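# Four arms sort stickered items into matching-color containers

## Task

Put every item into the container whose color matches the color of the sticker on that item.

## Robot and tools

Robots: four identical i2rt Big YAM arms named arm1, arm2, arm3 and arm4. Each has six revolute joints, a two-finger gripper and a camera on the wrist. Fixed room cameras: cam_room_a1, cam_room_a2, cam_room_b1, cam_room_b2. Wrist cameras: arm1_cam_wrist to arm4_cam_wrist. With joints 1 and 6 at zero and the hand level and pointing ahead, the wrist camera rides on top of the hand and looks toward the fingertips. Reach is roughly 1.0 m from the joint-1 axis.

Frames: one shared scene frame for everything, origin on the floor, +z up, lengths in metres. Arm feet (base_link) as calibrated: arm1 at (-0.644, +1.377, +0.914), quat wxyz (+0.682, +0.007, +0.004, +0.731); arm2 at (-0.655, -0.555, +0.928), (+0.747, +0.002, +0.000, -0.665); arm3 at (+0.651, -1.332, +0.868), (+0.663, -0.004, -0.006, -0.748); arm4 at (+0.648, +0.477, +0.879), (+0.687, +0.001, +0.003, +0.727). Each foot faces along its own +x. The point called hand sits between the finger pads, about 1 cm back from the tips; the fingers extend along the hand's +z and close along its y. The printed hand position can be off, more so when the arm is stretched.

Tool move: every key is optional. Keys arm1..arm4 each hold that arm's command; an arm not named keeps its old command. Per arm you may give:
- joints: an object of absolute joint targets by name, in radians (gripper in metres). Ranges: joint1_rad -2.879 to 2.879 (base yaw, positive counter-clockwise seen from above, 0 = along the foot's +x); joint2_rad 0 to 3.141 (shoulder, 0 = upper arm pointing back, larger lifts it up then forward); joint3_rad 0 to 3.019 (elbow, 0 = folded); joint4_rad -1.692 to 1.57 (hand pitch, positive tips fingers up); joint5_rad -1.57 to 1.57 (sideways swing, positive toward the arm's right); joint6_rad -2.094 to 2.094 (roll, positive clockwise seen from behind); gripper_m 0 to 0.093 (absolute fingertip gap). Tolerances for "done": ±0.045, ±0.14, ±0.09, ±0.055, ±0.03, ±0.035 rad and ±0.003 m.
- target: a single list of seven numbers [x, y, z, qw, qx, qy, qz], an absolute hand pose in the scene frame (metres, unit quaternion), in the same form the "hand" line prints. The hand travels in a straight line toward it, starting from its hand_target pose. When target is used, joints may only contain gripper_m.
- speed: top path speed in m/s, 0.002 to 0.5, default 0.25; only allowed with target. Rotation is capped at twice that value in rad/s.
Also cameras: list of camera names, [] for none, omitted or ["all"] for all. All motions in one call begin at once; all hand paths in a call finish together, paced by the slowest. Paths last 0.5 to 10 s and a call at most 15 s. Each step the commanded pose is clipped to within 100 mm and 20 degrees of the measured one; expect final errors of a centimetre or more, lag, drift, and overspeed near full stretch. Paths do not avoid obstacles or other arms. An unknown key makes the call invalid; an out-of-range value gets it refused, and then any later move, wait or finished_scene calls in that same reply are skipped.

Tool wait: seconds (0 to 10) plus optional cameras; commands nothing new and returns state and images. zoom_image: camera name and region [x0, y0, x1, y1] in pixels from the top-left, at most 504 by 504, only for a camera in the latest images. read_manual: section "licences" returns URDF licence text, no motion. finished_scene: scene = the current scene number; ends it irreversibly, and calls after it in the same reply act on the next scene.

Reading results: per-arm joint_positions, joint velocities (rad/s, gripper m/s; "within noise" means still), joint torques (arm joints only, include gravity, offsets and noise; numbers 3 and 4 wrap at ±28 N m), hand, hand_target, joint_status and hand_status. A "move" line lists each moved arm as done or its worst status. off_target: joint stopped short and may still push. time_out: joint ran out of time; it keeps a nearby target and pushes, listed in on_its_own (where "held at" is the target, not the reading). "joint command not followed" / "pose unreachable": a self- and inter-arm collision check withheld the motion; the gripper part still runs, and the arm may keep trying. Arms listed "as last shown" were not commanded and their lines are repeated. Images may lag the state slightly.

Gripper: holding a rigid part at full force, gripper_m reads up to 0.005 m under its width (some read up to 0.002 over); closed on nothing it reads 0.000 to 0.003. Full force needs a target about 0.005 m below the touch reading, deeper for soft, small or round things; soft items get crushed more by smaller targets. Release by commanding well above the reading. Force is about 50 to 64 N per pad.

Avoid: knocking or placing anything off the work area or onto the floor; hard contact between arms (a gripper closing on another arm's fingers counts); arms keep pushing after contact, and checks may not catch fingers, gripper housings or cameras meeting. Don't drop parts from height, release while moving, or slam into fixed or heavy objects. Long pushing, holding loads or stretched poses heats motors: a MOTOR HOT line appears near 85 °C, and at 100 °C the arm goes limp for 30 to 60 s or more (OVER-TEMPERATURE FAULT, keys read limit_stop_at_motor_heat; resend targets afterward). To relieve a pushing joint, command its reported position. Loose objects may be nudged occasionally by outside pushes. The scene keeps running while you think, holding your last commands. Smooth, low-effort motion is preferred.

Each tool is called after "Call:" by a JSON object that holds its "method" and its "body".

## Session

Call:
{"method": "move", "body": {"arm1": {"joints":{"joint1_rad":1.5,"joint2_rad":1.2,"joint3_rad":1.7,"joint4_rad":-1.65,"joint5_rad":0,"joint6_rad":0}}, "arm2": {"joints":{"joint1_rad":-1.686,"joint2_rad":1.2,"joint3_rad":1.7,"joint4_rad":-1.65,"joint5_rad":0,"joint6_rad":0}}, "arm3": {"joints":{"joint1_rad":1.69,"joint2_rad":1.2,"joint3_rad":1.7,"joint4_rad":-1.65,"joint5_rad":0,"joint6_rad":0}}, "arm4": {"joints":{"joint1_rad":-1.627,"joint2_rad":1.2,"joint3_rad":1.7,"joint4_rad":-1.65,"joint5_rad":0,"joint6_rad":0}}}}

Scene clock: 1.93 s.
Joint torques (N m): arm1=[-1.61 -5.3 12.67 0.65 0.02 -0.05] | arm2=[0.67 -9.93 11.7 0.99 0 -0.08] | arm3=[1.55 -8.06 10.32 0.44 0.1 -0.1] | arm4=[0.91 -8.47 10.11 0.31 0.06 0.17]
Motor temperatures (°C): arm1=[20 23 26 23 21 21 21] | arm2=[23 24 26 22 22 20 23] | arm3=[24 23 24 23 24 23 23] | arm4=[22 21 23 22 24 21 24]
Heat: arm1: hottest joint3_rad 26 °C; arm2: hottest joint3_rad 26 °C; arm3: hottest joint1_rad 24 °C; arm4: hottest joint5_rad 24 °C.
move: arm1 done; arm2 done; arm3 done; arm4 done
Joint velocities: within noise
arm1.joint_positions: joint1_rad=+1.497 joint2_rad=+1.199 joint3_rad=+1.672 joint4_rad=-1.642 joint5_rad=-0.001 joint6_rad=+0.007 gripper_m=+0.09398
arm1.joint_status: all done
arm1.hand: x=-1.0212 y=+1.3783 z=+1.3736 quat_wxyz=(-0.001, +0.978, -0.005, -0.207) (m; scene frame)
arm1.hand_target: x=-1.0208 y=+1.3774 z=+1.3848 quat_wxyz=(-0.002, +0.976, -0.001, -0.217) (m; scene frame)
arm1.hand_status: not commanded
arm2.joint_positions: joint1_rad=-1.686 joint2_rad=+1.207 joint3_rad=+1.684 joint4_rad=-1.637 joint5_rad=+0.000 joint6_rad=+0.015 gripper_m=+0.09399
arm2.joint_status: all done
arm2.hand: x=-1.0450 y=-0.5570 z=+1.3839 quat_wxyz=(+0.000, -0.979, +0.006, +0.203) (m; scene frame)
arm2.hand_target: x=-1.0405 y=-0.5569 z=+1.3922 quat_wxyz=(+0.001, -0.978, -0.001, +0.208) (m; scene frame)
arm2.hand_status: not commanded
arm3.joint_positions: joint1_rad=+1.683 joint2_rad=+1.197 joint3_rad=+1.680 joint4_rad=-1.643 joint5_rad=-0.001 joint6_rad=+0.006 gripper_m=+0.09398
arm3.joint_status: all done
arm3.hand: x=+1.0345 y=-1.3287 z=+1.3258 quat_wxyz=(-0.205, -0.005, -0.979, +0.006) (m; scene frame)
arm3.hand_target: x=+1.0348 y=-1.3264 z=+1.3326 quat_wxyz=(-0.209, +0.001, -0.978, +0.007) (m; scene frame)
arm3.hand_status: not commanded
arm4.joint_positions: joint1_rad=-1.628 joint2_rad=+1.198 joint3_rad=+1.671 joint4_rad=-1.639 joint5_rad=+0.000 joint6_rad=-0.012 gripper_m=+0.09398
arm4.joint_status: all done
arm4.hand: x=+1.0349 y=+0.4782 z=+1.3313 quat_wxyz=(-0.199, +0.006, -0.980, +0.003) (m; scene frame)
arm4.hand_target: x=+1.0345 y=+0.4785 z=+1.3421 quat_wxyz=(-0.207, +0.001, -0.978, +0.002) (m; scene frame)
arm4.hand_status: not commanded
pictures: arm1_cam_wrist, arm2_cam_wrist, arm3_cam_wrist, arm4_cam_wrist, cam_room_a1, cam_room_a2, cam_room_b1, cam_room_b2
Images, in order (width x height): arm1_cam_wrist 672x504, arm2_cam_wrist 672x504, arm3_cam_wrist 672x504, arm4_cam_wrist 672x504, cam_room_a1 672x504, cam_room_a2 672x504, cam_room_b1 672x504, cam_room_b2 672x504.

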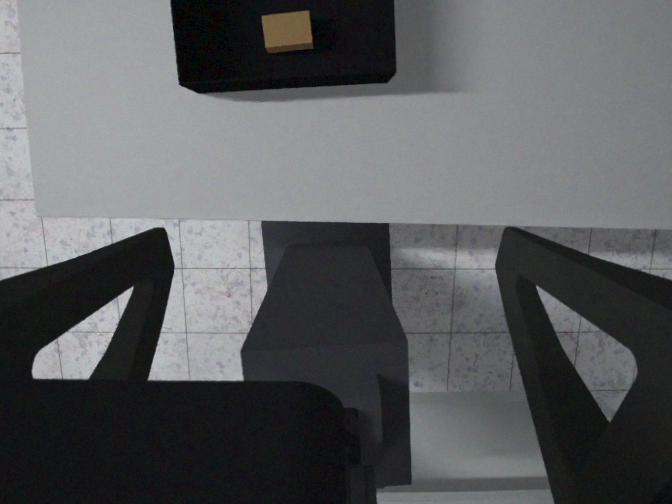

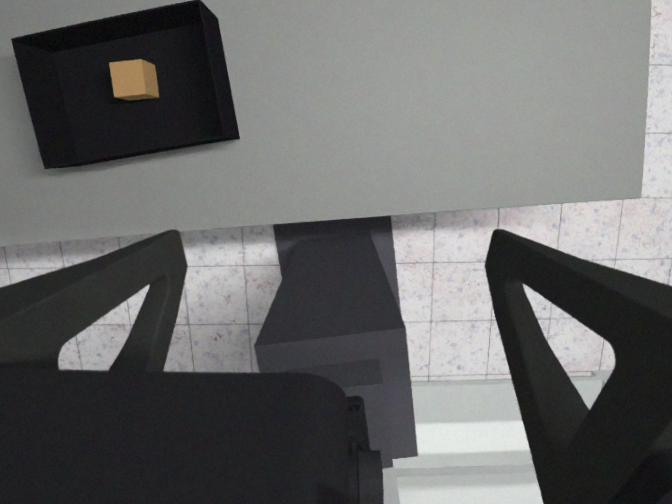

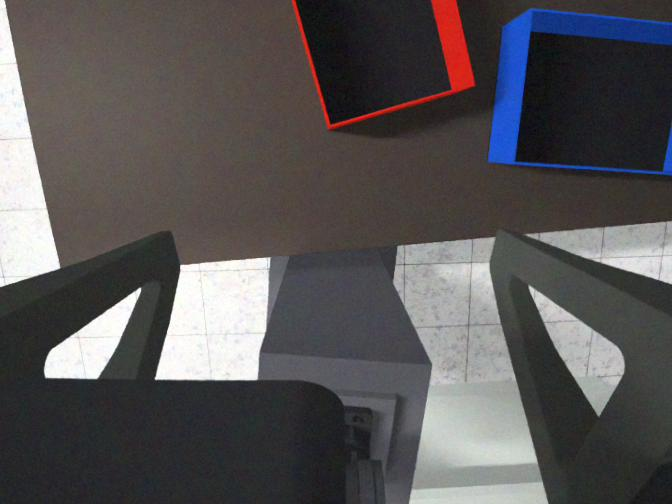

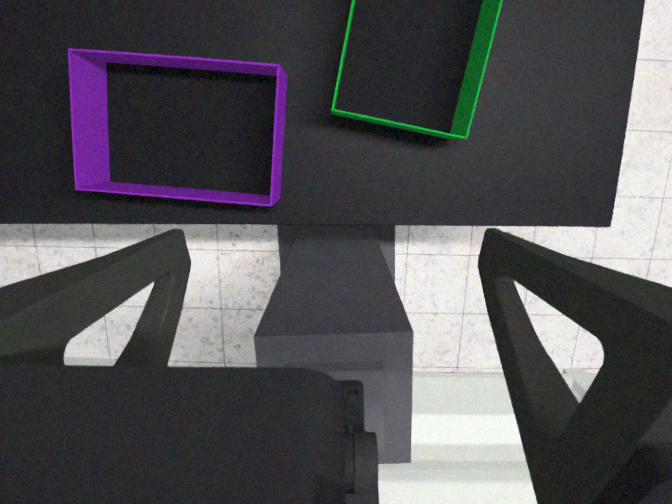

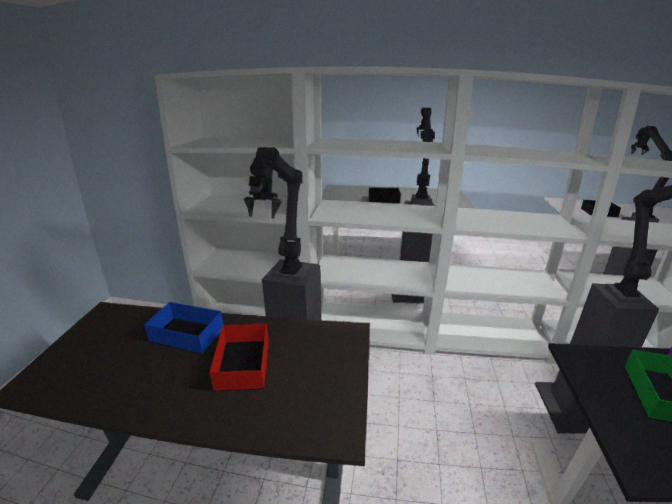

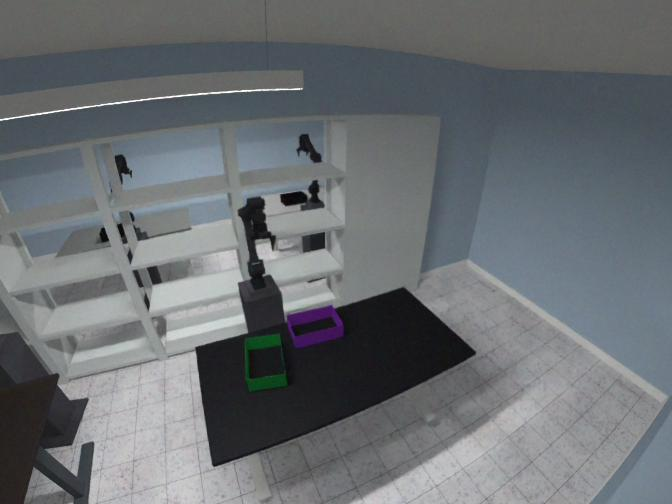

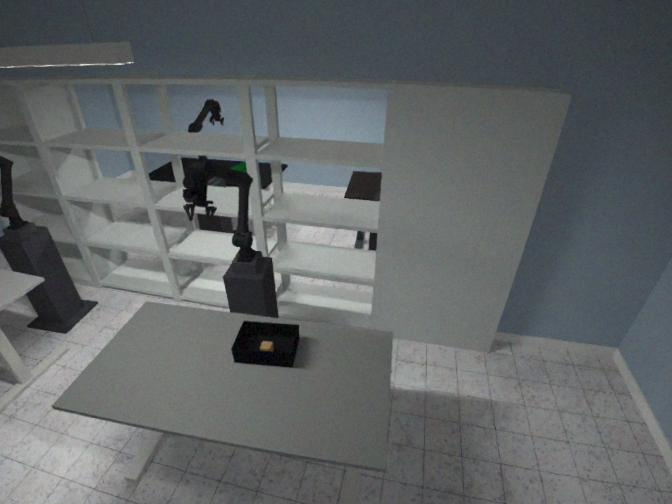

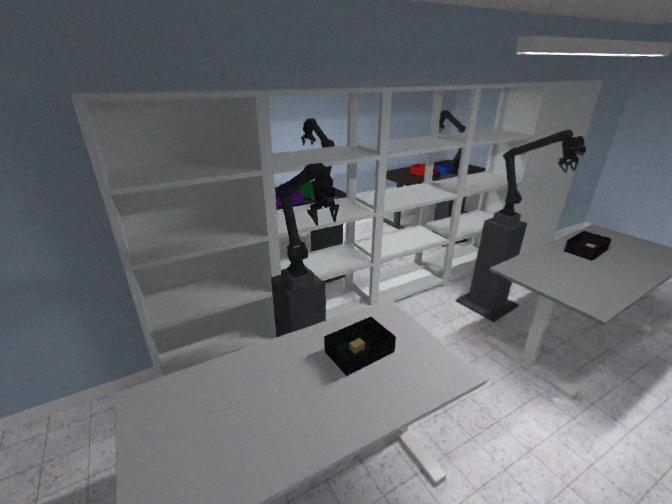

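Call:
{"method": "move", "body": {"arm1": {"target":[-1.175,1.315,0.88,0.0149,0.9577,0.0502,-0.2836],"speed":0.4}, "arm2": {"target":[-1.113,-0.870,0.88,0.0149,0.9577,0.0502,-0.2836],"speed":0.4}, "arm3": {"joints":{"joint1_rad":-2.0,"joint2_rad":0.82,"joint3_rad":0.79,"joint4_rad":-0.95}}, "arm4": {"joints":{"joint1_rad":0.91,"joint2_rad":0.85,"joint3_rad":0.77,"joint4_rad":-0.93}}, "cameras": ["arm1_cam_wrist","arm2_cam_wrist"]}}

Scene clock: 22.47 s.
Joint torques (N m): arm1=[-0.44 -12.69 8.42 1.77 0.08 0.05] | arm2=[0.5 -17.32 10.19 2.22 0.45 0.21] | arm3=[0.67 -5.07 9.59 1.26 -0.07 -0.11] | arm4=[1.08 -5.83 9.58 1.24 0.16 0.14]
Motor temperatures (°C): arm1=[20 24 29 23 21 21 21] | arm2=[23 24 29 22 22 20 23] | arm3=[24 23 25 23 24 23 23] | arm4=[22 21 27 22 24 21 24]
Heat: arm1: hottest joint3_rad 29 °C; arm2: hottest joint3_rad 29 °C; arm3: hottest joint3_rad 25 °C; arm4: hottest joint3_rad 27 °C.
move: arm1 off_target; arm2 off_target; arm3 done; arm4 done
Joint velocities: within noise
arm1.joint_positions: joint1_rad=+1.612 joint2_rad=+1.836 joint3_rad=+0.850 joint4_rad=-0.070 joint5_rad=+0.003 joint6_rad=+0.010 gripper_m=+0.09398
arm1.joint_status: not commanded
arm1.hand: x=-1.1609 y=+1.3215 z=+0.8654 quat_wxyz=(+0.012, +0.964, +0.048, -0.261) (m; scene frame)
arm1.hand_target: x=-1.1746 y=+1.3150 z=+0.8803 quat_wxyz=(+0.015, +0.958, +0.050, -0.284) (m; scene frame)
arm1.hand_status: off_target (0.021 m and 2.7 deg from the pose sent, 0.521 m and 11.2 deg at the start)
arm2.joint_positions: joint1_rad=-0.986 joint2_rad=+1.893 joint3_rad=+0.937 joint4_rad=-0.173 joint5_rad=+0.304 joint6_rad=+0.501 gripper_m=+0.09399
arm2.joint_status: not commanded
arm2.hand: x=-1.0932 y=-0.8564 z=+0.8654 quat_wxyz=(+0.001, -0.963, -0.064, +0.261) (m; scene frame)
arm2.hand_target: x=-1.1121 y=-0.8693 z=+0.8806 quat_wxyz=(-0.015, -0.958, -0.050, +0.283) (m; scene frame)
arm2.hand_status: off_target (0.028 m and 3.5 deg from the pose sent, 0.597 m and 11.6 deg at the start)
arm3.joint_positions: joint1_rad=-1.991 joint2_rad=+0.831 joint3_rad=+0.792 joint4_rad=-0.954 joint5_rad=+0.002 joint6_rad=+0.005 gripper_m=+0.09402
arm3.joint_status: all done
arm3.hand: x=+0.3649 y=-1.1558 z=+1.0985 quat_wxyz=(+0.070, -0.924, +0.260, +0.272) (m; scene frame)
arm3.hand_target: x=+0.3668 y=-1.1539 z=+1.1012 quat_wxyz=(+0.073, -0.921, +0.262, +0.278) (m; scene frame)
arm3.hand_status: not commanded
arm4.joint_positions: joint1_rad=+0.909 joint2_rad=+0.864 joint3_rad=+0.764 joint4_rad=-0.943 joint5_rad=-0.002 joint6_rad=-0.011 gripper_m=+0.09402
arm4.joint_status: all done
arm4.hand: x=+0.3755 y=+0.6674 z=+1.0903 quat_wxyz=(-0.076, +0.923, -0.283, -0.251) (m; scene frame)
arm4.hand_target: x=+0.3731 y=+0.6692 z=+1.0990 quat_wxyz=(-0.080, +0.917, -0.287, -0.266) (m; scene frame)
arm4.hand_status: not commanded
pictures: arm1_cam_wrist, arm2_cam_wrist
Images, in order (width x height): arm1_cam_wrist 672x504, arm2_cam_wrist 672x504.

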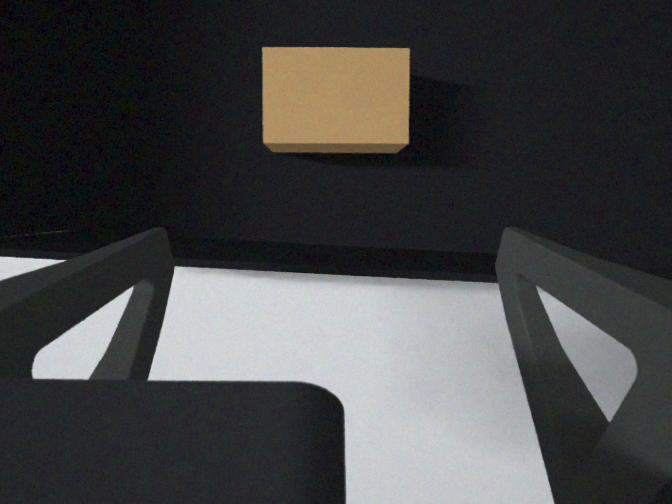

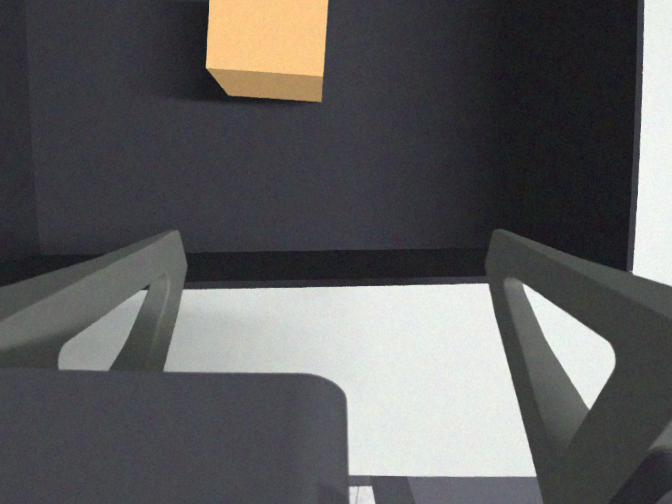

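Call:
{"method": "move", "body": {"arm1": {"target":[-1.207,1.312,0.803,0.0149,0.9577,0.0502,-0.2836],"speed":0.25}, "arm2": {"target":[-1.175,-0.913,0.805,0.0099,0.9584,0.0335,-0.2838],"speed":0.25}, "cameras": ["arm1_cam_wrist","arm2_cam_wrist"]}}

Scene clock: 37.27 s.
Joint torques (N m): arm1=[-1.2 -12.1 7.9 1.7 0.08 0] | arm2=[-0.03 -19.43 10.06 1.92 0.45 0.22] | arm3=[0.67 -5.07 9.57 1.28 -0.06 -0.1] | arm4=[0.91 -5.48 9.62 1.26 0.15 0.17]
Motor temperatures (°C): arm1=[20 24 29 23 21 21 21] | arm2=[23 25 30 22 22 20 23] | arm3=[24 23 26 23 24 23 23] | arm4=[22 21 29 22 24 21 24]
Heat: arm1: hottest joint3_rad 29 °C; arm2: hottest joint3_rad 30 °C; arm3: hottest joint3_rad 26 °C; arm4: hottest joint3_rad 29 °C.
move: arm1 off_target; arm2 off_target
Joint velocities: within noise
arm1.joint_positions: joint1_rad=+1.612 joint2_rad=+2.051 joint3_rad=+0.937 joint4_rad=+0.082 joint5_rad=+0.002 joint6_rad=+0.018 gripper_m=+0.09398
arm1.joint_status: not commanded
arm1.hand: x=-1.1951 y=+1.3179 z=+0.8017 quat_wxyz=(+0.015, +0.961, +0.044, -0.273) (m; scene frame)
arm1.hand_target: x=-1.2067 y=+1.3119 z=+0.8033 quat_wxyz=(+0.015, +0.957, +0.050, -0.284) (m; scene frame)
arm1.hand_status: off_target (0.013 m and 1.4 deg from the pose sent, 0.078 m and 2.7 deg at the start)
arm2.joint_positions: joint1_rad=-0.988 joint2_rad=+2.166 joint3_rad=+1.191 joint4_rad=-0.137 joint5_rad=+0.317 joint6_rad=+0.526 gripper_m=+0.09399
arm2.joint_status: not commanded
arm2.hand: x=-1.1572 y=-0.9066 z=+0.8011 quat_wxyz=(-0.002, -0.961, -0.048, +0.271) (m; scene frame)
arm2.hand_target: x=-1.1744 y=-0.9125 z=+0.8054 quat_wxyz=(-0.010, -0.958, -0.034, +0.284) (m; scene frame)
arm2.hand_status: off_target (0.019 m and 2.4 deg from the pose sent, 0.116 m and 4.5 deg at the start)
arm3.joint_positions: joint1_rad=-1.991 joint2_rad=+0.830 joint3_rad=+0.792 joint4_rad=-0.954 joint5_rad=+0.002 joint6_rad=+0.005 gripper_m=+0.09402
arm3.joint_status: not commanded
arm3.hand: x=+0.3649 y=-1.1558 z=+1.0986 quat_wxyz=(+0.070, -0.924, +0.260, +0.273) (m; scene frame)
arm3.hand_target: x=+0.3669 y=-1.1539 z=+1.1013 quat_wxyz=(+0.073, -0.921, +0.262, +0.278) (m; scene frame)
arm3.hand_status: not commanded
arm4.joint_positions: joint1_rad=+0.909 joint2_rad=+0.863 joint3_rad=+0.764 joint4_rad=-0.943 joint5_rad=-0.002 joint6_rad=-0.011 gripper_m=+0.09402
arm4.joint_status: not commanded
arm4.hand: x=+0.3755 y=+0.6674 z=+1.0904 quat_wxyz=(-0.076, +0.922, -0.283, -0.251) (m; scene frame)
arm4.hand_target: x=+0.3731 y=+0.6692 z=+1.0991 quat_wxyz=(-0.080, +0.917, -0.287, -0.266) (m; scene frame)
arm4.hand_status: not commanded
pictures: arm1_cam_wrist, arm2_cam_wrist
Images, in order (width x height): arm1_cam_wrist 672x504, arm2_cam_wrist 672x504.

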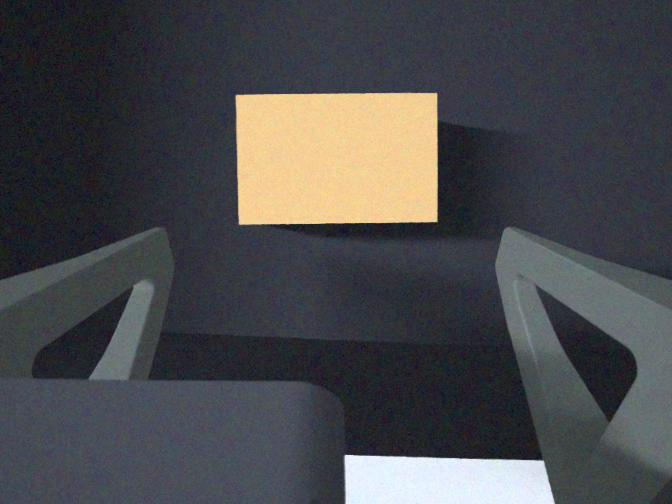

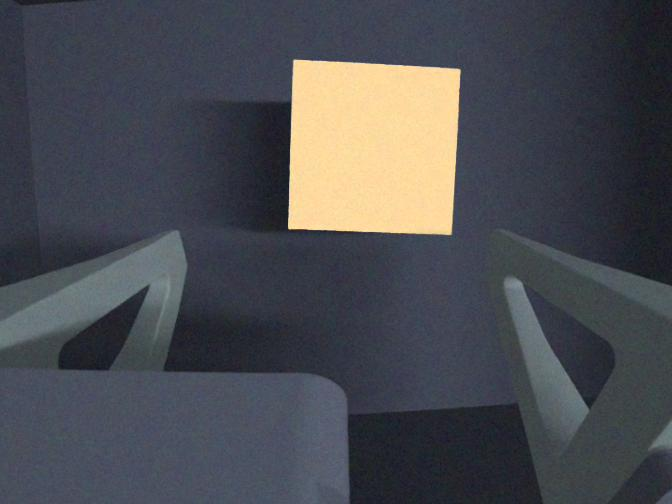

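Call:
{"method": "move", "body": {"arm1": {"target":[-1.2365,1.309,0.744,0.0149,0.9577,0.0502,-0.2836],"speed":0.15}, "arm2": {"target":[-1.208,-0.904,0.750,0.0037,0.959,0.0126,-0.284],"speed":0.15}, "cameras": ["arm1_cam_wrist","arm2_cam_wrist"]}}

Scene clock: 46.03 s.
Joint torques (N m): arm1=[-1.14 -14.04 7.08 1.68 0.12 -0.06] | arm2=[0.56 -20.13 9.73 2.28 0.44 0.2] | arm3=[0.73 -5.13 9.59 1.25 -0.07 -0.11] | arm4=[0.62 -5.36 9.48 1.31 0.16 0.12]
Motor temperatures (°C): arm1=[20 24 29 23 21 21 21] | arm2=[23 25 30 22 22 20 23] | arm3=[24 23 27 23 24 23 23] | arm4=[22 21 30 22 24 21 24]
Heat: arm1: hottest joint3_rad 29 °C; arm2: hottest joint3_rad 30 °C; arm3: hottest joint3_rad 27 °C; arm4: hottest joint3_rad 30 °C.
move: arm1 off_target; arm2 off_target
Joint velocities: within noise
arm1.joint_positions: joint1_rad=+1.612 joint2_rad=+2.237 joint3_rad=+1.059 joint4_rad=+0.148 joint5_rad=+0.002 joint6_rad=+0.022 gripper_m=+0.09398
arm1.joint_status: not commanded
arm1.hand: x=-1.2263 y=+1.3147 z=+0.7437 quat_wxyz=(+0.015, +0.961, +0.043, -0.274) (m; scene frame)
arm1.hand_target: x=-1.2362 y=+1.3090 z=+0.7442 quat_wxyz=(+0.015, +0.958, +0.050, -0.284) (m; scene frame)
arm1.hand_status: off_target (0.012 m and 1.4 deg from the pose sent, 0.072 m and 1.4 deg at the start)
arm2.joint_positions: joint1_rad=-1.038 joint2_rad=+2.311 joint3_rad=+1.296 joint4_rad=-0.097 joint5_rad=+0.318 joint6_rad=+0.527 gripper_m=+0.09399
arm2.joint_status: not commanded
arm2.hand: x=-1.1932 y=-0.8953 z=+0.7511 quat_wxyz=(+0.005, -0.962, -0.024, +0.271) (m; scene frame)
arm2.hand_target: x=-1.2073 y=-0.9037 z=+0.7505 quat_wxyz=(-0.004, -0.959, -0.013, +0.284) (m; scene frame)
arm2.hand_status: off_target (0.017 m and 2.2 deg from the pose sent, 0.072 m and 4.4 deg at the start)
arm3, arm4: as last shown
arm4.hand_target: x=+0.3731 y=+0.6692 z=+1.0990 quat_wxyz=(-0.080, +0.917, -0.287, -0.266) (m; scene frame)
pictures: arm1_cam_wrist, arm2_cam_wrist
Images, in order (width x height): arm1_cam_wrist 672x504, arm2_cam_wrist 672x504.

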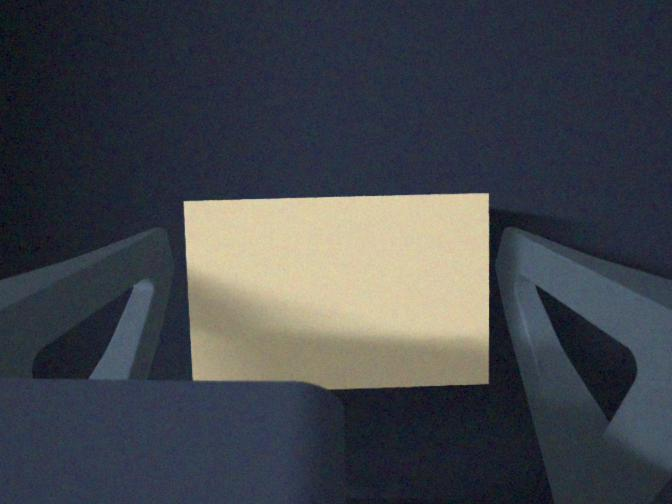

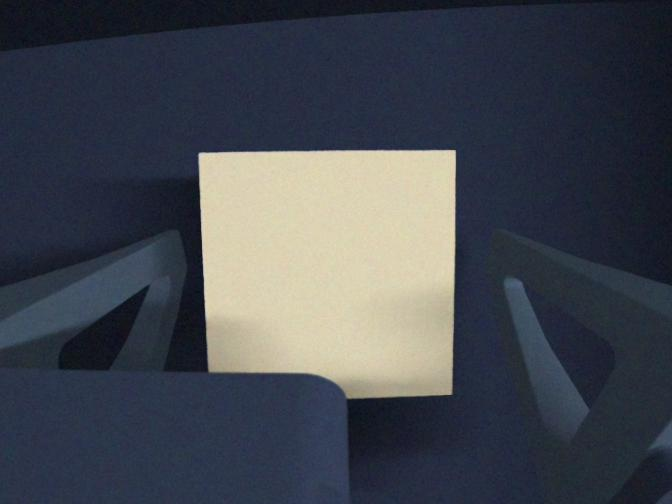

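Call:
{"method": "move", "body": {"arm1": {"joints":{"gripper_m":0.062}}, "arm2": {"joints":{"gripper_m":0.046}}, "cameras": []}}

Call:
{"method": "move", "body": {"arm1": {"target":[-1.16,1.315,0.95,0.0149,0.9577,0.0502,-0.2836],"speed":0.3}, "arm2": {"target":[-1.14,-0.88,0.95,0.0037,0.959,0.0126,-0.284],"speed":0.3}, "cameras": ["arm1_cam_wrist","arm2_cam_wrist","cam_room_b1","cam_room_b2"]}}

Call:
{"method": "zoom_image", "body": {"camera": "cam_room_b1", "region": [200, 220, 340, 370]}}

Call:
{"method": "zoom_image", "body": {"camera": "cam_room_b2", "region": [280, 240, 440, 390]}}

Scene clock: 51.97 s.
Joint torques (N m): arm1=[-1.14 -13.74 7.13 1.54 0.08 -0.04] | arm2=[0.5 -19.96 9.7 2.28 0.4 0.2] | arm3=[0.62 -5.01 9.57 1.26 -0.07 -0.1] | arm4=[0.73 -5.83 9.55 1.25 0.13 0.17]
Motor temperatures (°C): arm1=[20 25 29 23 21 21 21] | arm2=[23 25 30 22 22 20 23] | arm3=[24 23 27 23 24 23 23] | arm4=[22 21 31 22 24 21 24]
Heat: arm1: hottest joint3_rad 29 °C; arm2: hottest joint3_rad 30 °C; arm3: hottest joint3_rad 27 °C; arm4: hottest joint3_rad 31 °C.
move: arm1 off_target; arm2 off_target
Joint velocities: within noise
arm1.joint_positions: joint1_rad=+1.612 joint2_rad=+2.237 joint3_rad=+1.059 joint4_rad=+0.148 joint5_rad=+0.002 joint6_rad=+0.021 gripper_m=+0.06883
arm1.joint_status: gripper_m off_target (ended at +0.06886, target +0.06200)
arm1.hand: x=-1.2264 y=+1.3148 z=+0.7437 quat_wxyz=(+0.015, +0.961, +0.043, -0.274) (m; scene frame)
arm1.hand_target: x=-1.2362 y=+1.3090 z=+0.7442 quat_wxyz=(+0.015, +0.958, +0.050, -0.284) (m; scene frame)
arm1.hand_status: not commanded
arm2.joint_positions: joint1_rad=-1.038 joint2_rad=+2.311 joint3_rad=+1.296 joint4_rad=-0.097 joint5_rad=+0.319 joint6_rad=+0.528 gripper_m=+0.05312
arm2.joint_status: gripper_m off_target (ended at +0.05315, target +0.04600)
arm2.hand: x=-1.1934 y=-0.8953 z=+0.7513 quat_wxyz=(+0.005, -0.962, -0.023, +0.272) (m; scene frame)
arm2.hand_target: x=-1.2072 y=-0.9037 z=+0.7505 quat_wxyz=(-0.004, -0.959, -0.013, +0.284) (m; scene frame)
arm2.hand_status: not commanded
arm3, arm4: as last shown
pictures: none
No camera images: "cameras" was empty.

Scene clock: 53.47 s.
Joint torques (N m): arm1=[-0.62 -9.76 8.94 0.91 0.11 -0.01] | arm2=[1.26 -17.26 8.4 1.21 0.47 0.22] | arm3=[0.62 -5.19 9.55 1.24 -0.07 -0.11] | arm4=[1.32 -6.07 9.52 1.32 0.19 0.17]
Motor temperatures (°C): arm1=[20 25 29 23 21 21 21] | arm2=[23 25 30 22 22 20 23] | arm3=[24 23 27 23 24 23 23] | arm4=[22 21 31 22 24 21 24]
Heat: arm1: hottest joint3_rad 29 °C; arm2: hottest joint3_rad 30 °C; arm3: hottest joint3_rad 27 °C; arm4: hottest joint3_rad 31 °C.
move: arm1 done; arm2 off_target
Joint velocities: within noise
arm1.joint_positions: joint1_rad=+1.613 joint2_rad=+1.632 joint3_rad=+0.864 joint4_rad=-0.233 joint5_rad=+0.004 joint6_rad=+0.021 gripper_m=+0.06884
arm1.joint_status: not commanded
arm1.hand: x=-1.1616 y=+1.3208 z=+0.9521 quat_wxyz=(+0.015, +0.957, +0.043, -0.288) (m; scene frame)
arm1.hand_target: x=-1.1599 y=+1.3150 z=+0.9500 quat_wxyz=(+0.015, +0.958, +0.050, -0.284) (m; scene frame)
arm1.hand_status: done (0.006 m and 1.0 deg from the pose sent, 0.217 m and 1.4 deg at the start)
arm2.joint_positions: joint1_rad=-1.003 joint2_rad=+1.807 joint3_rad=+1.124 joint4_rad=-0.384 joint5_rad=+0.338 joint6_rad=+0.567 gripper_m=+0.05312
arm2.joint_status: not commanded
arm2.hand: x=-1.1471 y=-0.8822 z=+0.9590 quat_wxyz=(-0.010, -0.956, -0.015, +0.294) (m; scene frame)
arm2.hand_target: x=-1.1399 y=-0.8799 z=+0.9500 quat_wxyz=(-0.004, -0.959, -0.013, +0.284) (m; scene frame)
arm2.hand_status: off_target (0.012 m and 1.4 deg from the pose sent, 0.206 m and 2.1 deg at the start)
arm3, arm4: as last shown
pictures: arm1_cam_wrist, arm2_cam_wrist, cam_room_b1, cam_room_b2
Images, in order (width x height): arm1_cam_wrist 672x504, arm2_cam_wrist 672x504, cam_room_b1 672x504, cam_room_b2 672x504.

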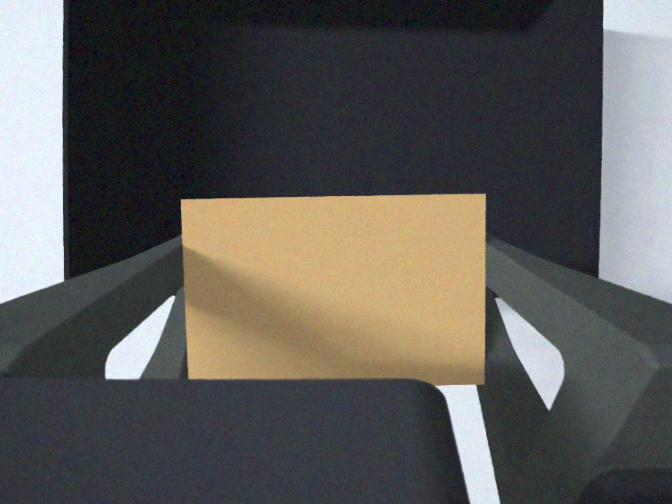

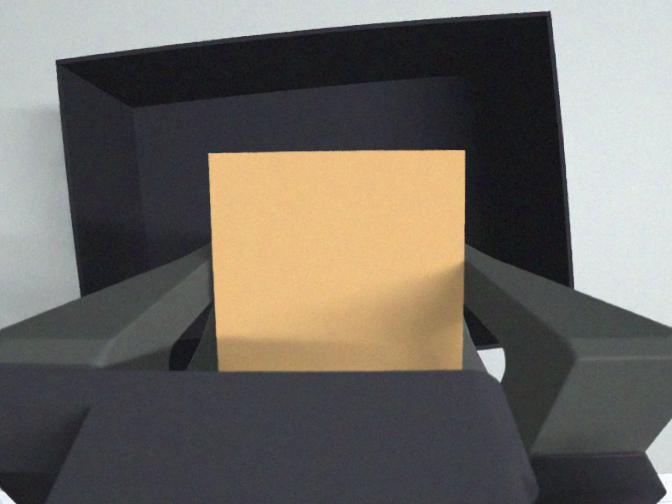

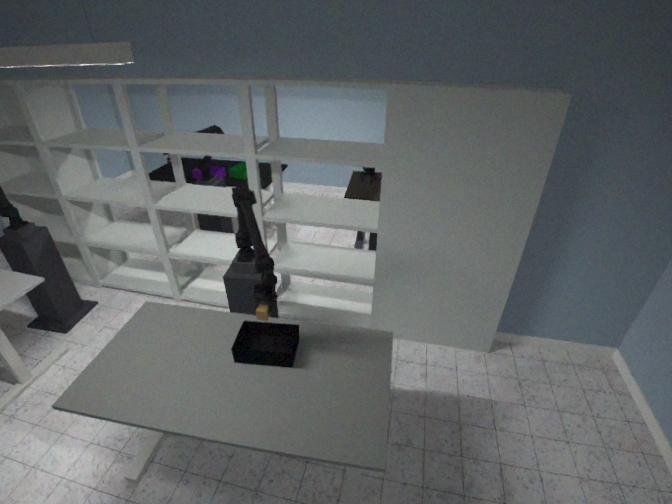

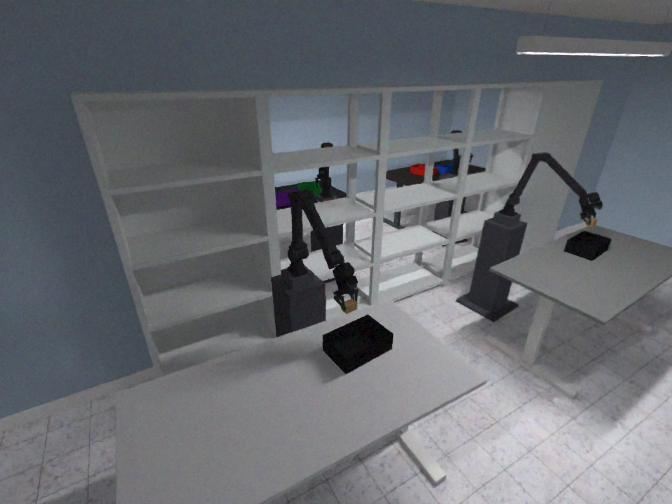

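Scaled by 3.360.

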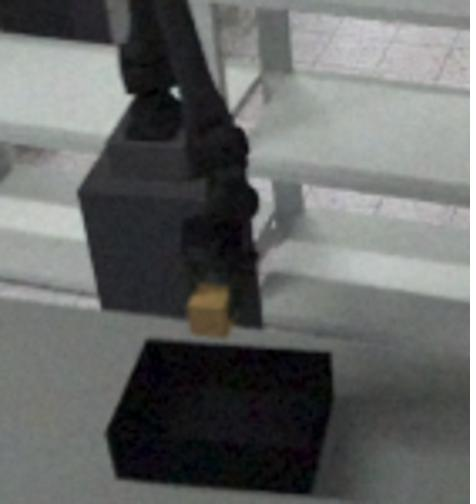

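Scaled by 3.150.

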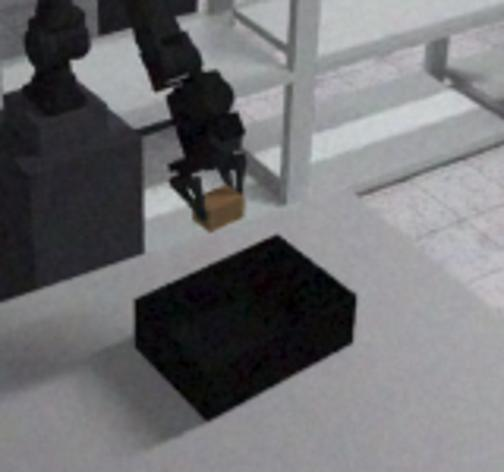

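Call:
{"method": "move", "body": {"arm1": {"joints":{"joint1_rad":1.6,"joint2_rad":0.75,"joint3_rad":0.85,"joint4_rad":-0.1,"joint5_rad":0,"joint6_rad":0}}, "arm2": {"joints":{"joint1_rad":-1.1,"joint2_rad":0.75,"joint3_rad":0.85,"joint4_rad":-0.1,"joint5_rad":0,"joint6_rad":0}}, "cameras": ["cam_room_b1","cam_room_b2"]}}

Call:
{"method": "zoom_image", "body": {"camera": "cam_room_b1", "region": [180, 150, 320, 300]}}

Call:
{"method": "zoom_image", "body": {"camera": "cam_room_b2", "region": [260, 150, 400, 300]}}

Scene clock: 63.20 s.
Joint torques (N m): arm1=[-2.37 -0.21 13.76 2.22 -0.07 -0.03] | arm2=[1.44 -4.6 12.55 3.1 -0.16 -0.08] | arm3=[0.79 -5.19 9.57 1.31 -0.07 -0.11] | arm4=[0.79 -6.3 9.62 1.42 0.17 0.13]
Motor temperatures (°C): arm1=[20 24 29 23 21 21 22] | arm2=[23 26 30 22 22 20 23] | arm3=[24 23 28 23 24 23 23] | arm4=[22 21 32 22 24 21 24]
Heat: arm1: hottest joint3_rad 29 °C; arm2: hottest joint3_rad 30 °C; arm3: hottest joint3_rad 28 °C; arm4: hottest joint3_rad 32 °C.
move: arm1 done; arm2 done
Joint velocities: within noise
arm1.joint_positions: joint1_rad=+1.611 joint2_rad=+0.746 joint3_rad=+0.831 joint4_rad=-0.113 joint5_rad=+0.002 joint6_rad=+0.008 gripper_m=+0.06884
arm1.joint_status: all done
arm1.hand: x=-1.0524 y=+1.3313 z=+1.3836 quat_wxyz=(+0.039, +0.710, +0.037, -0.702) (m; scene frame)
arm1.hand_target: x=-1.0535 y=+1.3355 z=+1.3967 quat_wxyz=(+0.033, +0.701, +0.036, -0.712) (m; scene frame)
arm1.hand_status: not commanded
arm2.joint_positions: joint1_rad=-1.107 joint2_rad=+0.750 joint3_rad=+0.848 joint4_rad=-0.112 joint5_rad=+0.003 joint6_rad=+0.014 gripper_m=+0.05310
arm2.joint_status: all done
arm2.hand: x=-1.0071 y=-0.7860 z=+1.3989 quat_wxyz=(-0.204, -0.685, -0.199, +0.671) (m; scene frame)
arm2.hand_target: x=-1.0051 y=-0.7889 z=+1.4031 quat_wxyz=(-0.204, -0.678, -0.206, +0.676) (m; scene frame)
arm2.hand_status: not commanded
arm3, arm4: as last shown
pictures: cam_room_b1, cam_room_b2
Images, in order (width x height): cam_room_b1 672x504, cam_room_b2 672x504.

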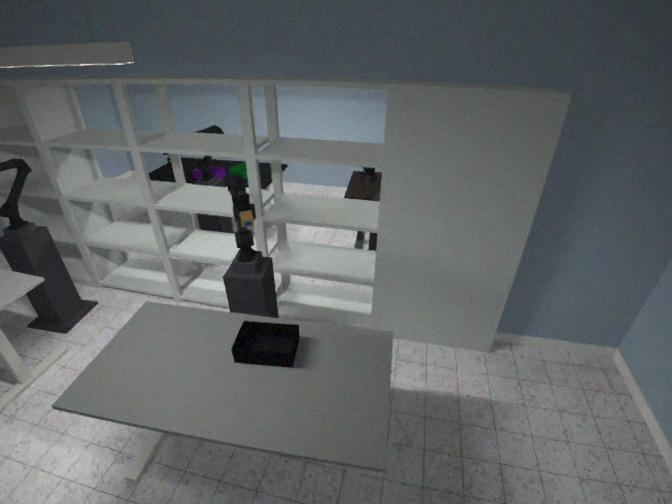

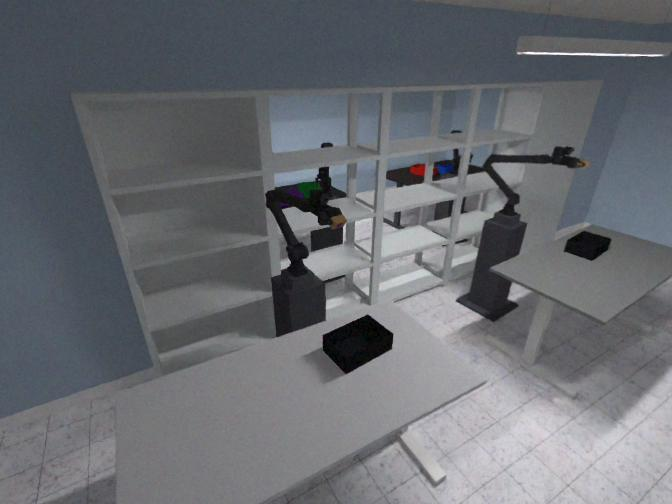

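Scaled by 3.360.

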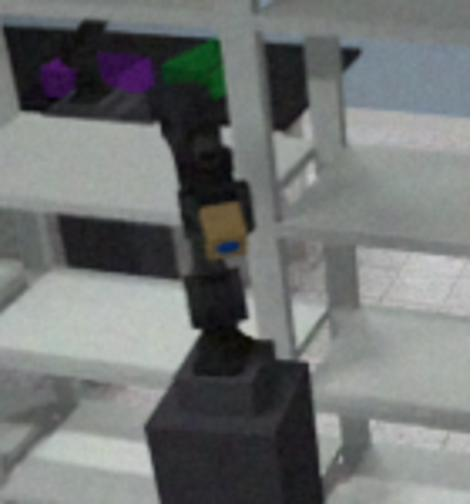

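Scaled by 3.360.

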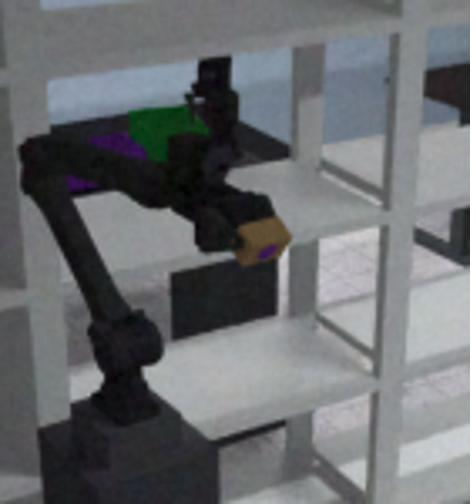

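Call:
{"method": "move", "body": {"arm1": {"joints":{"joint1_rad":-2.25,"joint4_rad":-1.1}}, "arm2": {"joints":{"joint1_rad":0.91,"joint4_rad":-1.1}}, "cameras": []}}

Call:
{"method": "move", "body": {"arm1": {"target":[0.015,0.920,1.095,0.2747,0.2879,0.9132,-0.0866],"speed":0.25}, "arm2": {"target":[0.015,-0.949,1.10,0.2737,0.256,0.924,-0.0758],"speed":0.25}, "cameras": []}}

Call:
{"method": "move", "body": {"arm1": {"target":[0.012,0.920,1.045,0.2747,0.2879,0.9132,-0.0866],"speed":0.1}, "arm2": {"target":[0.012,-0.948,1.045,0.2737,0.256,0.924,-0.0758],"speed":0.1}, "cameras": ["cam_room_b1","cam_room_b2"]}}

Scene clock: 76.70 s.
Joint torques (N m): arm1=[-2.84 -0.44 13.18 0.87 -0.03 0] | arm2=[1.03 -3.72 11.84 1.39 0.1 -0.05] | arm3=[0.79 -5.13 9.58 1.31 -0.06 -0.1] | arm4=[1.2 -4.95 9.51 1.17 0.2 0.15]
Motor temperatures (°C): arm1=[20 24 30 23 21 21 22] | arm2=[23 25 32 22 22 20 24] | arm3=[24 23 28 23 24 23 23] | arm4=[22 21 33 22 24 21 24]
Heat: arm1: hottest joint3_rad 30 °C; arm2: hottest joint3_rad 32 °C; arm3: hottest joint3_rad 28 °C; arm4: hottest joint3_rad 33 °C.
move: arm1 done; arm2 done
Joint velocities: within noise
arm1.joint_positions: joint1_rad=-2.245 joint2_rad=+0.750 joint3_rad=+0.831 joint4_rad=-1.092 joint5_rad=+0.002 joint6_rad=+0.005 gripper_m=+0.06900
arm1.joint_status: all done
arm1.hand: x=-0.3906 y=+1.2034 z=+1.1691 quat_wxyz=(-0.256, -0.289, -0.919, +0.084) (m; scene frame)
arm1.hand_target: x=-0.3899 y=+1.2014 z=+1.1774 quat_wxyz=(-0.261, -0.288, -0.917, +0.086) (m; scene frame)
arm1.hand_status: not commanded
arm2.joint_positions: joint1_rad=+0.907 joint2_rad=+0.750 joint3_rad=+0.848 joint4_rad=-1.088 joint5_rad=-0.003 joint6_rad=+0.012 gripper_m=+0.05305
arm2.joint_status: all done
arm2.hand: x=-0.3931 y=-0.7158 z=+1.1964 quat_wxyz=(-0.277, -0.264, -0.921, +0.073) (m; scene frame)
arm2.hand_target: x=-0.3947 y=-0.7144 z=+1.1960 quat_wxyz=(-0.272, -0.258, -0.924, +0.074) (m; scene frame)
arm2.hand_status: not commanded
arm3, arm4: as last shown
pictures: none
No camera images: "cameras" was empty.

Scene clock: 79.53 s.
Joint torques (N m): arm1=[-2.78 -19.66 17.55 0.88 -0.06 0.02] | arm2=[1.55 -22.24 17.1 1.26 0.16 0.05] | arm3=[0.67 -5.01 9.55 1.29 -0.07 -0.1] | arm4=[0.62 -5.25 9.51 1.39 0.18 0.15]
Motor temperatures (°C): arm1=[20 24 30 23 21 21 22] | arm2=[23 25 32 22 22 20 24] | arm3=[24 23 28 23 24 23 23] | arm4=[22 21 33 22 24 21 24]
Heat: arm1: hottest joint3_rad 30 °C; arm2: hottest joint3_rad 32 °C; arm3: hottest joint3_rad 28 °C; arm4: hottest joint3_rad 33 °C.
move: arm1 off_target; arm2 off_target
Joint velocities: within noise
arm1.joint_positions: joint1_rad=-2.245 joint2_rad=+2.112 joint3_rad=+1.985 joint4_rad=-0.904 joint5_rad=-0.003 joint6_rad=+0.005 gripper_m=+0.06900
arm1.joint_status: not commanded
arm1.hand: x=+0.0015 y=+0.9322 z=+1.0621 quat_wxyz=(-0.248, -0.289, -0.921, +0.079) (m; scene frame)
arm1.hand_target: x=+0.0131 y=+0.9214 z=+1.0951 quat_wxyz=(-0.275, -0.288, -0.913, +0.087) (m; scene frame)
arm1.hand_status: off_target (0.038 m and 3.3 deg from the pose sent, 0.500 m and 2.2 deg at the start)
arm2.joint_positions: joint1_rad=+0.917 joint2_rad=+2.045 joint3_rad=+1.863 joint4_rad=-0.846 joint5_rad=+0.007 joint6_rad=+0.012 gripper_m=+0.05305
arm2.joint_status: not commanded
arm2.hand: x=-0.0040 y=-0.9455 z=+1.0831 quat_wxyz=(-0.259, -0.262, -0.927, +0.071) (m; scene frame)
arm2.hand_target: x=+0.0137 y=-0.9481 z=+1.0999 quat_wxyz=(-0.274, -0.256, -0.924, +0.076) (m; scene frame)
arm2.hand_status: off_target (0.026 m and 2.0 deg from the pose sent, 0.480 m and 1.1 deg at the start)
arm3, arm4: as last shown
pictures: none
No camera images: "cameras" was empty.

Scene clock: 80.73 s.
Joint torques (N m): arm1=[-2.26 -19.37 11.84 1.99 -0.07 0.01] | arm2=[1.55 -21.83 10.82 2.8 0.12 0.03] | arm3=[0.67 -4.95 9.59 1.31 -0.07 -0.1] | arm4=[1.38 -5.36 9.5 1.33 0.18 0.14]
Motor temperatures (°C): arm1=[20 24 31 23 21 21 22] | arm2=[23 25 32 22 22 20 24] | arm3=[24 23 28 23 24 23 23] | arm4=[22 21 33 22 24 21 24]
Heat: arm1: hottest joint3_rad 31 °C; arm2: hottest joint3_rad 32 °C; arm3: hottest joint3_rad 28 °C; arm4: hottest joint3_rad 33 °C.
move: arm1 done; arm2 off_target
Joint velocities: within noise
arm1.joint_positions: joint1_rad=-2.245 joint2_rad=+2.125 joint3_rad=+1.953 joint4_rad=-0.814 joint5_rad=-0.004 joint6_rad=+0.005 gripper_m=+0.06900
arm1.joint_status: not commanded
arm1.hand: x=+0.0099 y=+0.9265 z=+1.0472 quat_wxyz=(-0.268, -0.287, -0.916, +0.084) (m; scene frame)
arm1.hand_target: x=+0.0120 y=+0.9201 z=+1.0450 quat_wxyz=(-0.275, -0.288, -0.913, +0.087) (m; scene frame)
arm1.hand_status: done (0.007 m and 0.8 deg from the pose sent, 0.024 m and 3.3 deg at the start)
arm2.joint_positions: joint1_rad=+0.917 joint2_rad=+2.064 joint3_rad=+1.836 joint4_rad=-0.753 joint5_rad=+0.007 joint6_rad=+0.012 gripper_m=+0.05305
arm2.joint_status: not commanded
arm2.hand: x=+0.0063 y=-0.9516 z=+1.0673 quat_wxyz=(-0.280, -0.261, -0.921, +0.077) (m; scene frame)
arm2.hand_target: x=+0.0113 y=-0.9476 z=+1.0452 quat_wxyz=(-0.274, -0.256, -0.924, +0.076) (m; scene frame)
arm2.hand_status: off_target (0.023 m and 1.0 deg from the pose sent, 0.042 m and 2.0 deg at the start)
arm3, arm4: as last shown
arm4.hand: x=+0.3755 y=+0.6674 z=+1.0906 quat_wxyz=(-0.076, +0.922, -0.283, -0.251) (m; scene frame)
arm4.hand_target: x=+0.3731 y=+0.6692 z=+1.0991 quat_wxyz=(-0.080, +0.917, -0.287, -0.266) (m; scene frame)
pictures: cam_room_b1, cam_room_b2
Images, in order (width x height): cam_room_b1 672x504, cam_room_b2 672x504.

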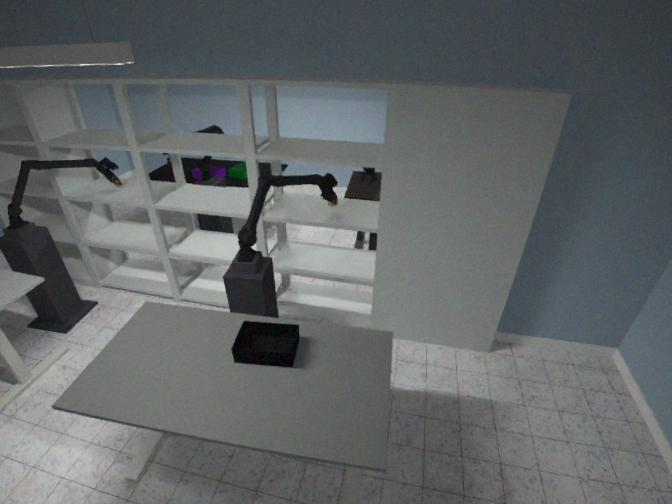

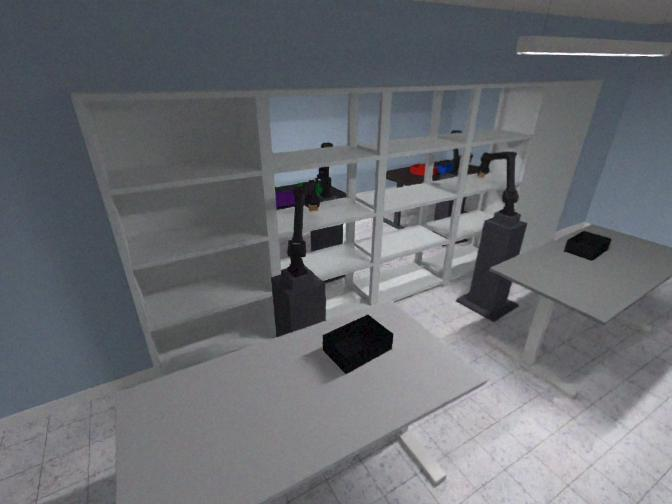

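Call:
{"method": "move", "body": {"arm1": {"target":[0.012,0.920,1.020,0.2747,0.2879,0.9132,-0.0866],"speed":0.1}, "arm2": {"target":[0.010,-0.948,1.020,0.2634,0.2565,0.9258,-0.0730],"speed":0.1}, "cameras": []}}

Call:
{"method": "move", "body": {"arm1": {"target":[0.012,0.920,1.006,0.2747,0.2879,0.9132,-0.0866],"speed":0.08}, "arm2": {"target":[0.010,-0.948,1.000,0.2634,0.2565,0.9258,-0.0730],"speed":0.08}, "cameras": ["cam_room_b1","cam_room_b2"]}}

Call:
{"method": "zoom_image", "body": {"camera": "cam_room_b1", "region": [280, 150, 390, 230]}}

Call:
{"method": "zoom_image", "body": {"camera": "cam_room_b2", "region": [260, 150, 400, 270]}}

Scene clock: 88.00 s.
Joint torques (N m): arm1=[-2.37 -18.67 11.7 1.85 -0.04 0] | arm2=[1.38 -21.95 10.62 2.71 0.09 0.02] | arm3=[0.62 -4.95 9.55 1.28 -0.07 -0.11] | arm4=[0.85 -5.42 9.52 1.18 0.15 0.12]
Motor temperatures (°C): arm1=[20 25 31 23 21 21 22] | arm2=[23 26 32 22 22 20 24] | arm3=[24 23 29 23 24 23 23] | arm4=[22 21 33 22 24 21 24]
Heat: arm1: hottest joint3_rad 31 °C; arm2: hottest joint3_rad 32 °C; arm3: hottest joint3_rad 29 °C; arm4: hottest joint3_rad 33 °C.
move: arm1 done; arm2 off_target
Joint velocities: within noise
arm1.joint_positions: joint1_rad=-2.245 joint2_rad=+2.140 joint3_rad=+1.914 joint4_rad=-0.759 joint5_rad=-0.004 joint6_rad=+0.005 gripper_m=+0.06900
arm1.joint_status: not commanded
arm1.hand: x=+0.0100 y=+0.9263 z=+1.0235 quat_wxyz=(-0.269, -0.287, -0.916, +0.085) (m; scene frame)
arm1.hand_target: x=+0.0119 y=+0.9202 z=+1.0200 quat_wxyz=(-0.275, -0.288, -0.913, +0.087) (m; scene frame)
arm1.hand_status: done (0.007 m and 0.7 deg from the pose sent, 0.028 m and 0.8 deg at the start)
arm2.joint_positions: joint1_rad=+0.917 joint2_rad=+2.088 joint3_rad=+1.819 joint4_rad=-0.731 joint5_rad=+0.007 joint6_rad=+0.012 gripper_m=+0.05305
arm2.joint_status: not commanded
arm2.hand: x=+0.0059 y=-0.9512 z=+1.0438 quat_wxyz=(-0.272, -0.261, -0.923, +0.074) (m; scene frame)
arm2.hand_target: x=+0.0093 y=-0.9476 z=+1.0204 quat_wxyz=(-0.264, -0.257, -0.927, +0.073) (m; scene frame)
arm2.hand_status: off_target (0.024 m and 1.1 deg from the pose sent, 0.048 m and 2.1 deg at the start)
arm3.joint_positions: joint1_rad=-1.991 joint2_rad=+0.830 joint3_rad=+0.792 joint4_rad=-0.954 joint5_rad=+0.002 joint6_rad=+0.005 gripper_m=+0.09402
arm3.joint_status: not commanded
arm3.hand: x=+0.3649 y=-1.1558 z=+1.0986 quat_wxyz=(+0.070, -0.924, +0.260, +0.273) (m; scene frame)
arm3.hand_target: x=+0.3669 y=-1.1539 z=+1.1013 quat_wxyz=(+0.073, -0.921, +0.262, +0.278) (m; scene frame)
arm3.hand_status: not commanded
arm4.joint_positions: joint1_rad=+0.909 joint2_rad=+0.863 joint3_rad=+0.764 joint4_rad=-0.943 joint5_rad=-0.002 joint6_rad=-0.011 gripper_m=+0.09402
arm4.joint_status: not commanded
arm4.hand: x=+0.3755 y=+0.6674 z=+1.0906 quat_wxyz=(-0.076, +0.922, -0.283, -0.251) (m; scene frame)
arm4.hand_target: x=+0.3731 y=+0.6692 z=+1.0991 quat_wxyz=(-0.080, +0.917, -0.287, -0.266) (m; scene frame)
arm4.hand_status: not commanded
pictures: none
No camera images: "cameras" was empty.

Scene clock: 89.00 s.
Joint torques (N m): arm1=[-2.61 -18.43 11.21 1.92 -0.05 0] | arm2=[1.26 -21.95 10.41 2.73 0.09 0] | arm3=[0.79 -5.19 9.58 1.29 -0.07 -0.1] | arm4=[0.44 -5.48 9.58 1.31 0.16 0.13]
Motor temperatures (°C): arm1=[20 25 31 23 21 21 22] | arm2=[23 26 32 22 22 20 24] | arm3=[24 23 29 23 24 23 23] | arm4=[22 21 34 22 24 21 24]
Heat: arm1: hottest joint3_rad 31 °C; arm2: hottest joint3_rad 32 °C; arm3: hottest joint3_rad 29 °C; arm4: hottest joint3_rad 34 °C.
move: arm1 off_target; arm2 off_target
Joint velocities: within noise
arm1.joint_positions: joint1_rad=-2.245 joint2_rad=+2.144 joint3_rad=+1.897 joint4_rad=-0.728 joint5_rad=-0.004 joint6_rad=+0.005 gripper_m=+0.06900
arm1.joint_status: not commanded
arm1.hand: x=+0.0110 y=+0.9255 z=+1.0157 quat_wxyz=(-0.274, -0.286, -0.914, +0.086) (m; scene frame)
arm1.hand_target: x=+0.0117 y=+0.9203 z=+1.0059 quat_wxyz=(-0.274, -0.288, -0.913, +0.087) (m; scene frame)
arm1.hand_status: off_target (0.011 m and 0.3 deg from the pose sent, 0.019 m and 0.7 deg at the start)
arm2.joint_positions: joint1_rad=+0.917 joint2_rad=+2.104 joint3_rad=+1.796 joint4_rad=-0.689 joint5_rad=+0.007 joint6_rad=+0.012 gripper_m=+0.05305
arm2.joint_status: not commanded
arm2.hand: x=+0.0066 y=-0.9516 z=+1.0256 quat_wxyz=(-0.273, -0.261, -0.923, +0.075) (m; scene frame)
arm2.hand_target: x=+0.0091 y=-0.9475 z=+1.0004 quat_wxyz=(-0.264, -0.257, -0.927, +0.073) (m; scene frame)
arm2.hand_status: off_target (0.026 m and 1.3 deg from the pose sent, 0.044 m and 1.1 deg at the start)
arm3, arm4: as last shown
pictures: cam_room_b1, cam_room_b2
Images, in order (width x height): cam_room_b1 672x504, cam_room_b2 672x504.

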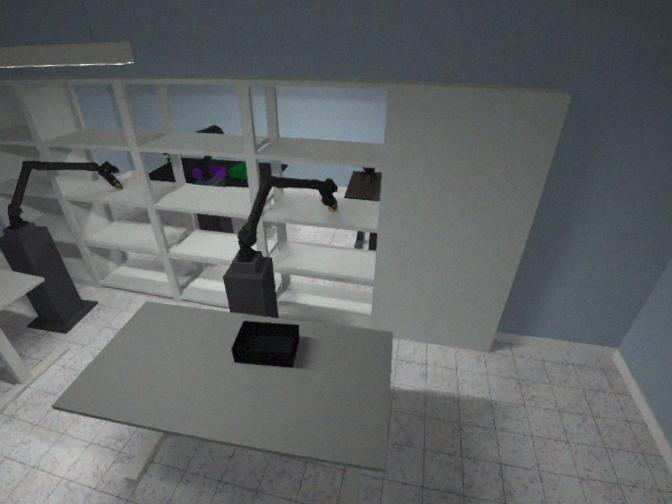

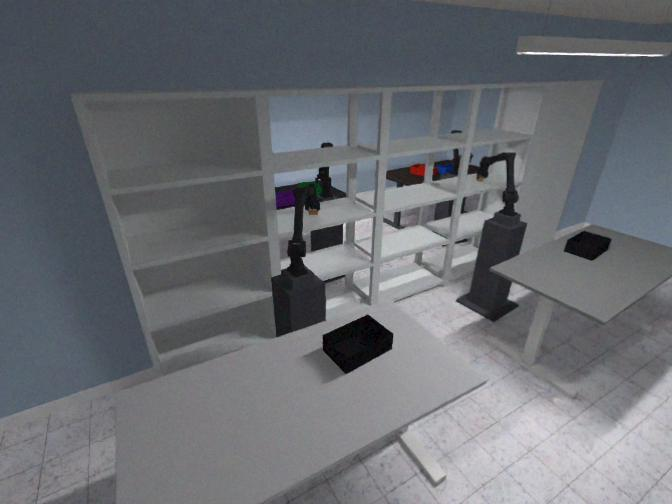

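Scaled by 4.582.

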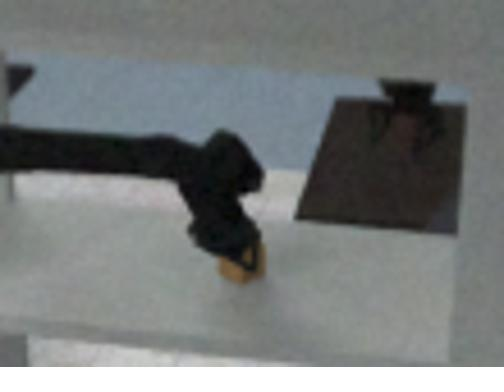

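Scaled by 3.600.

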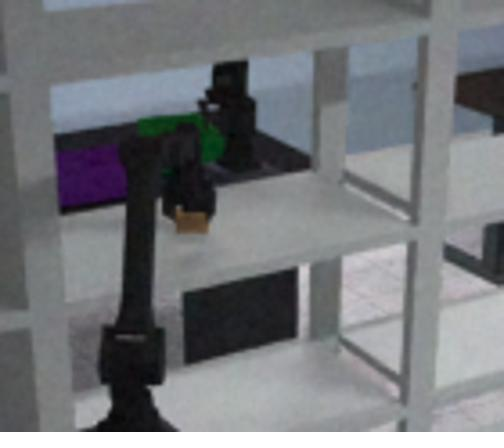

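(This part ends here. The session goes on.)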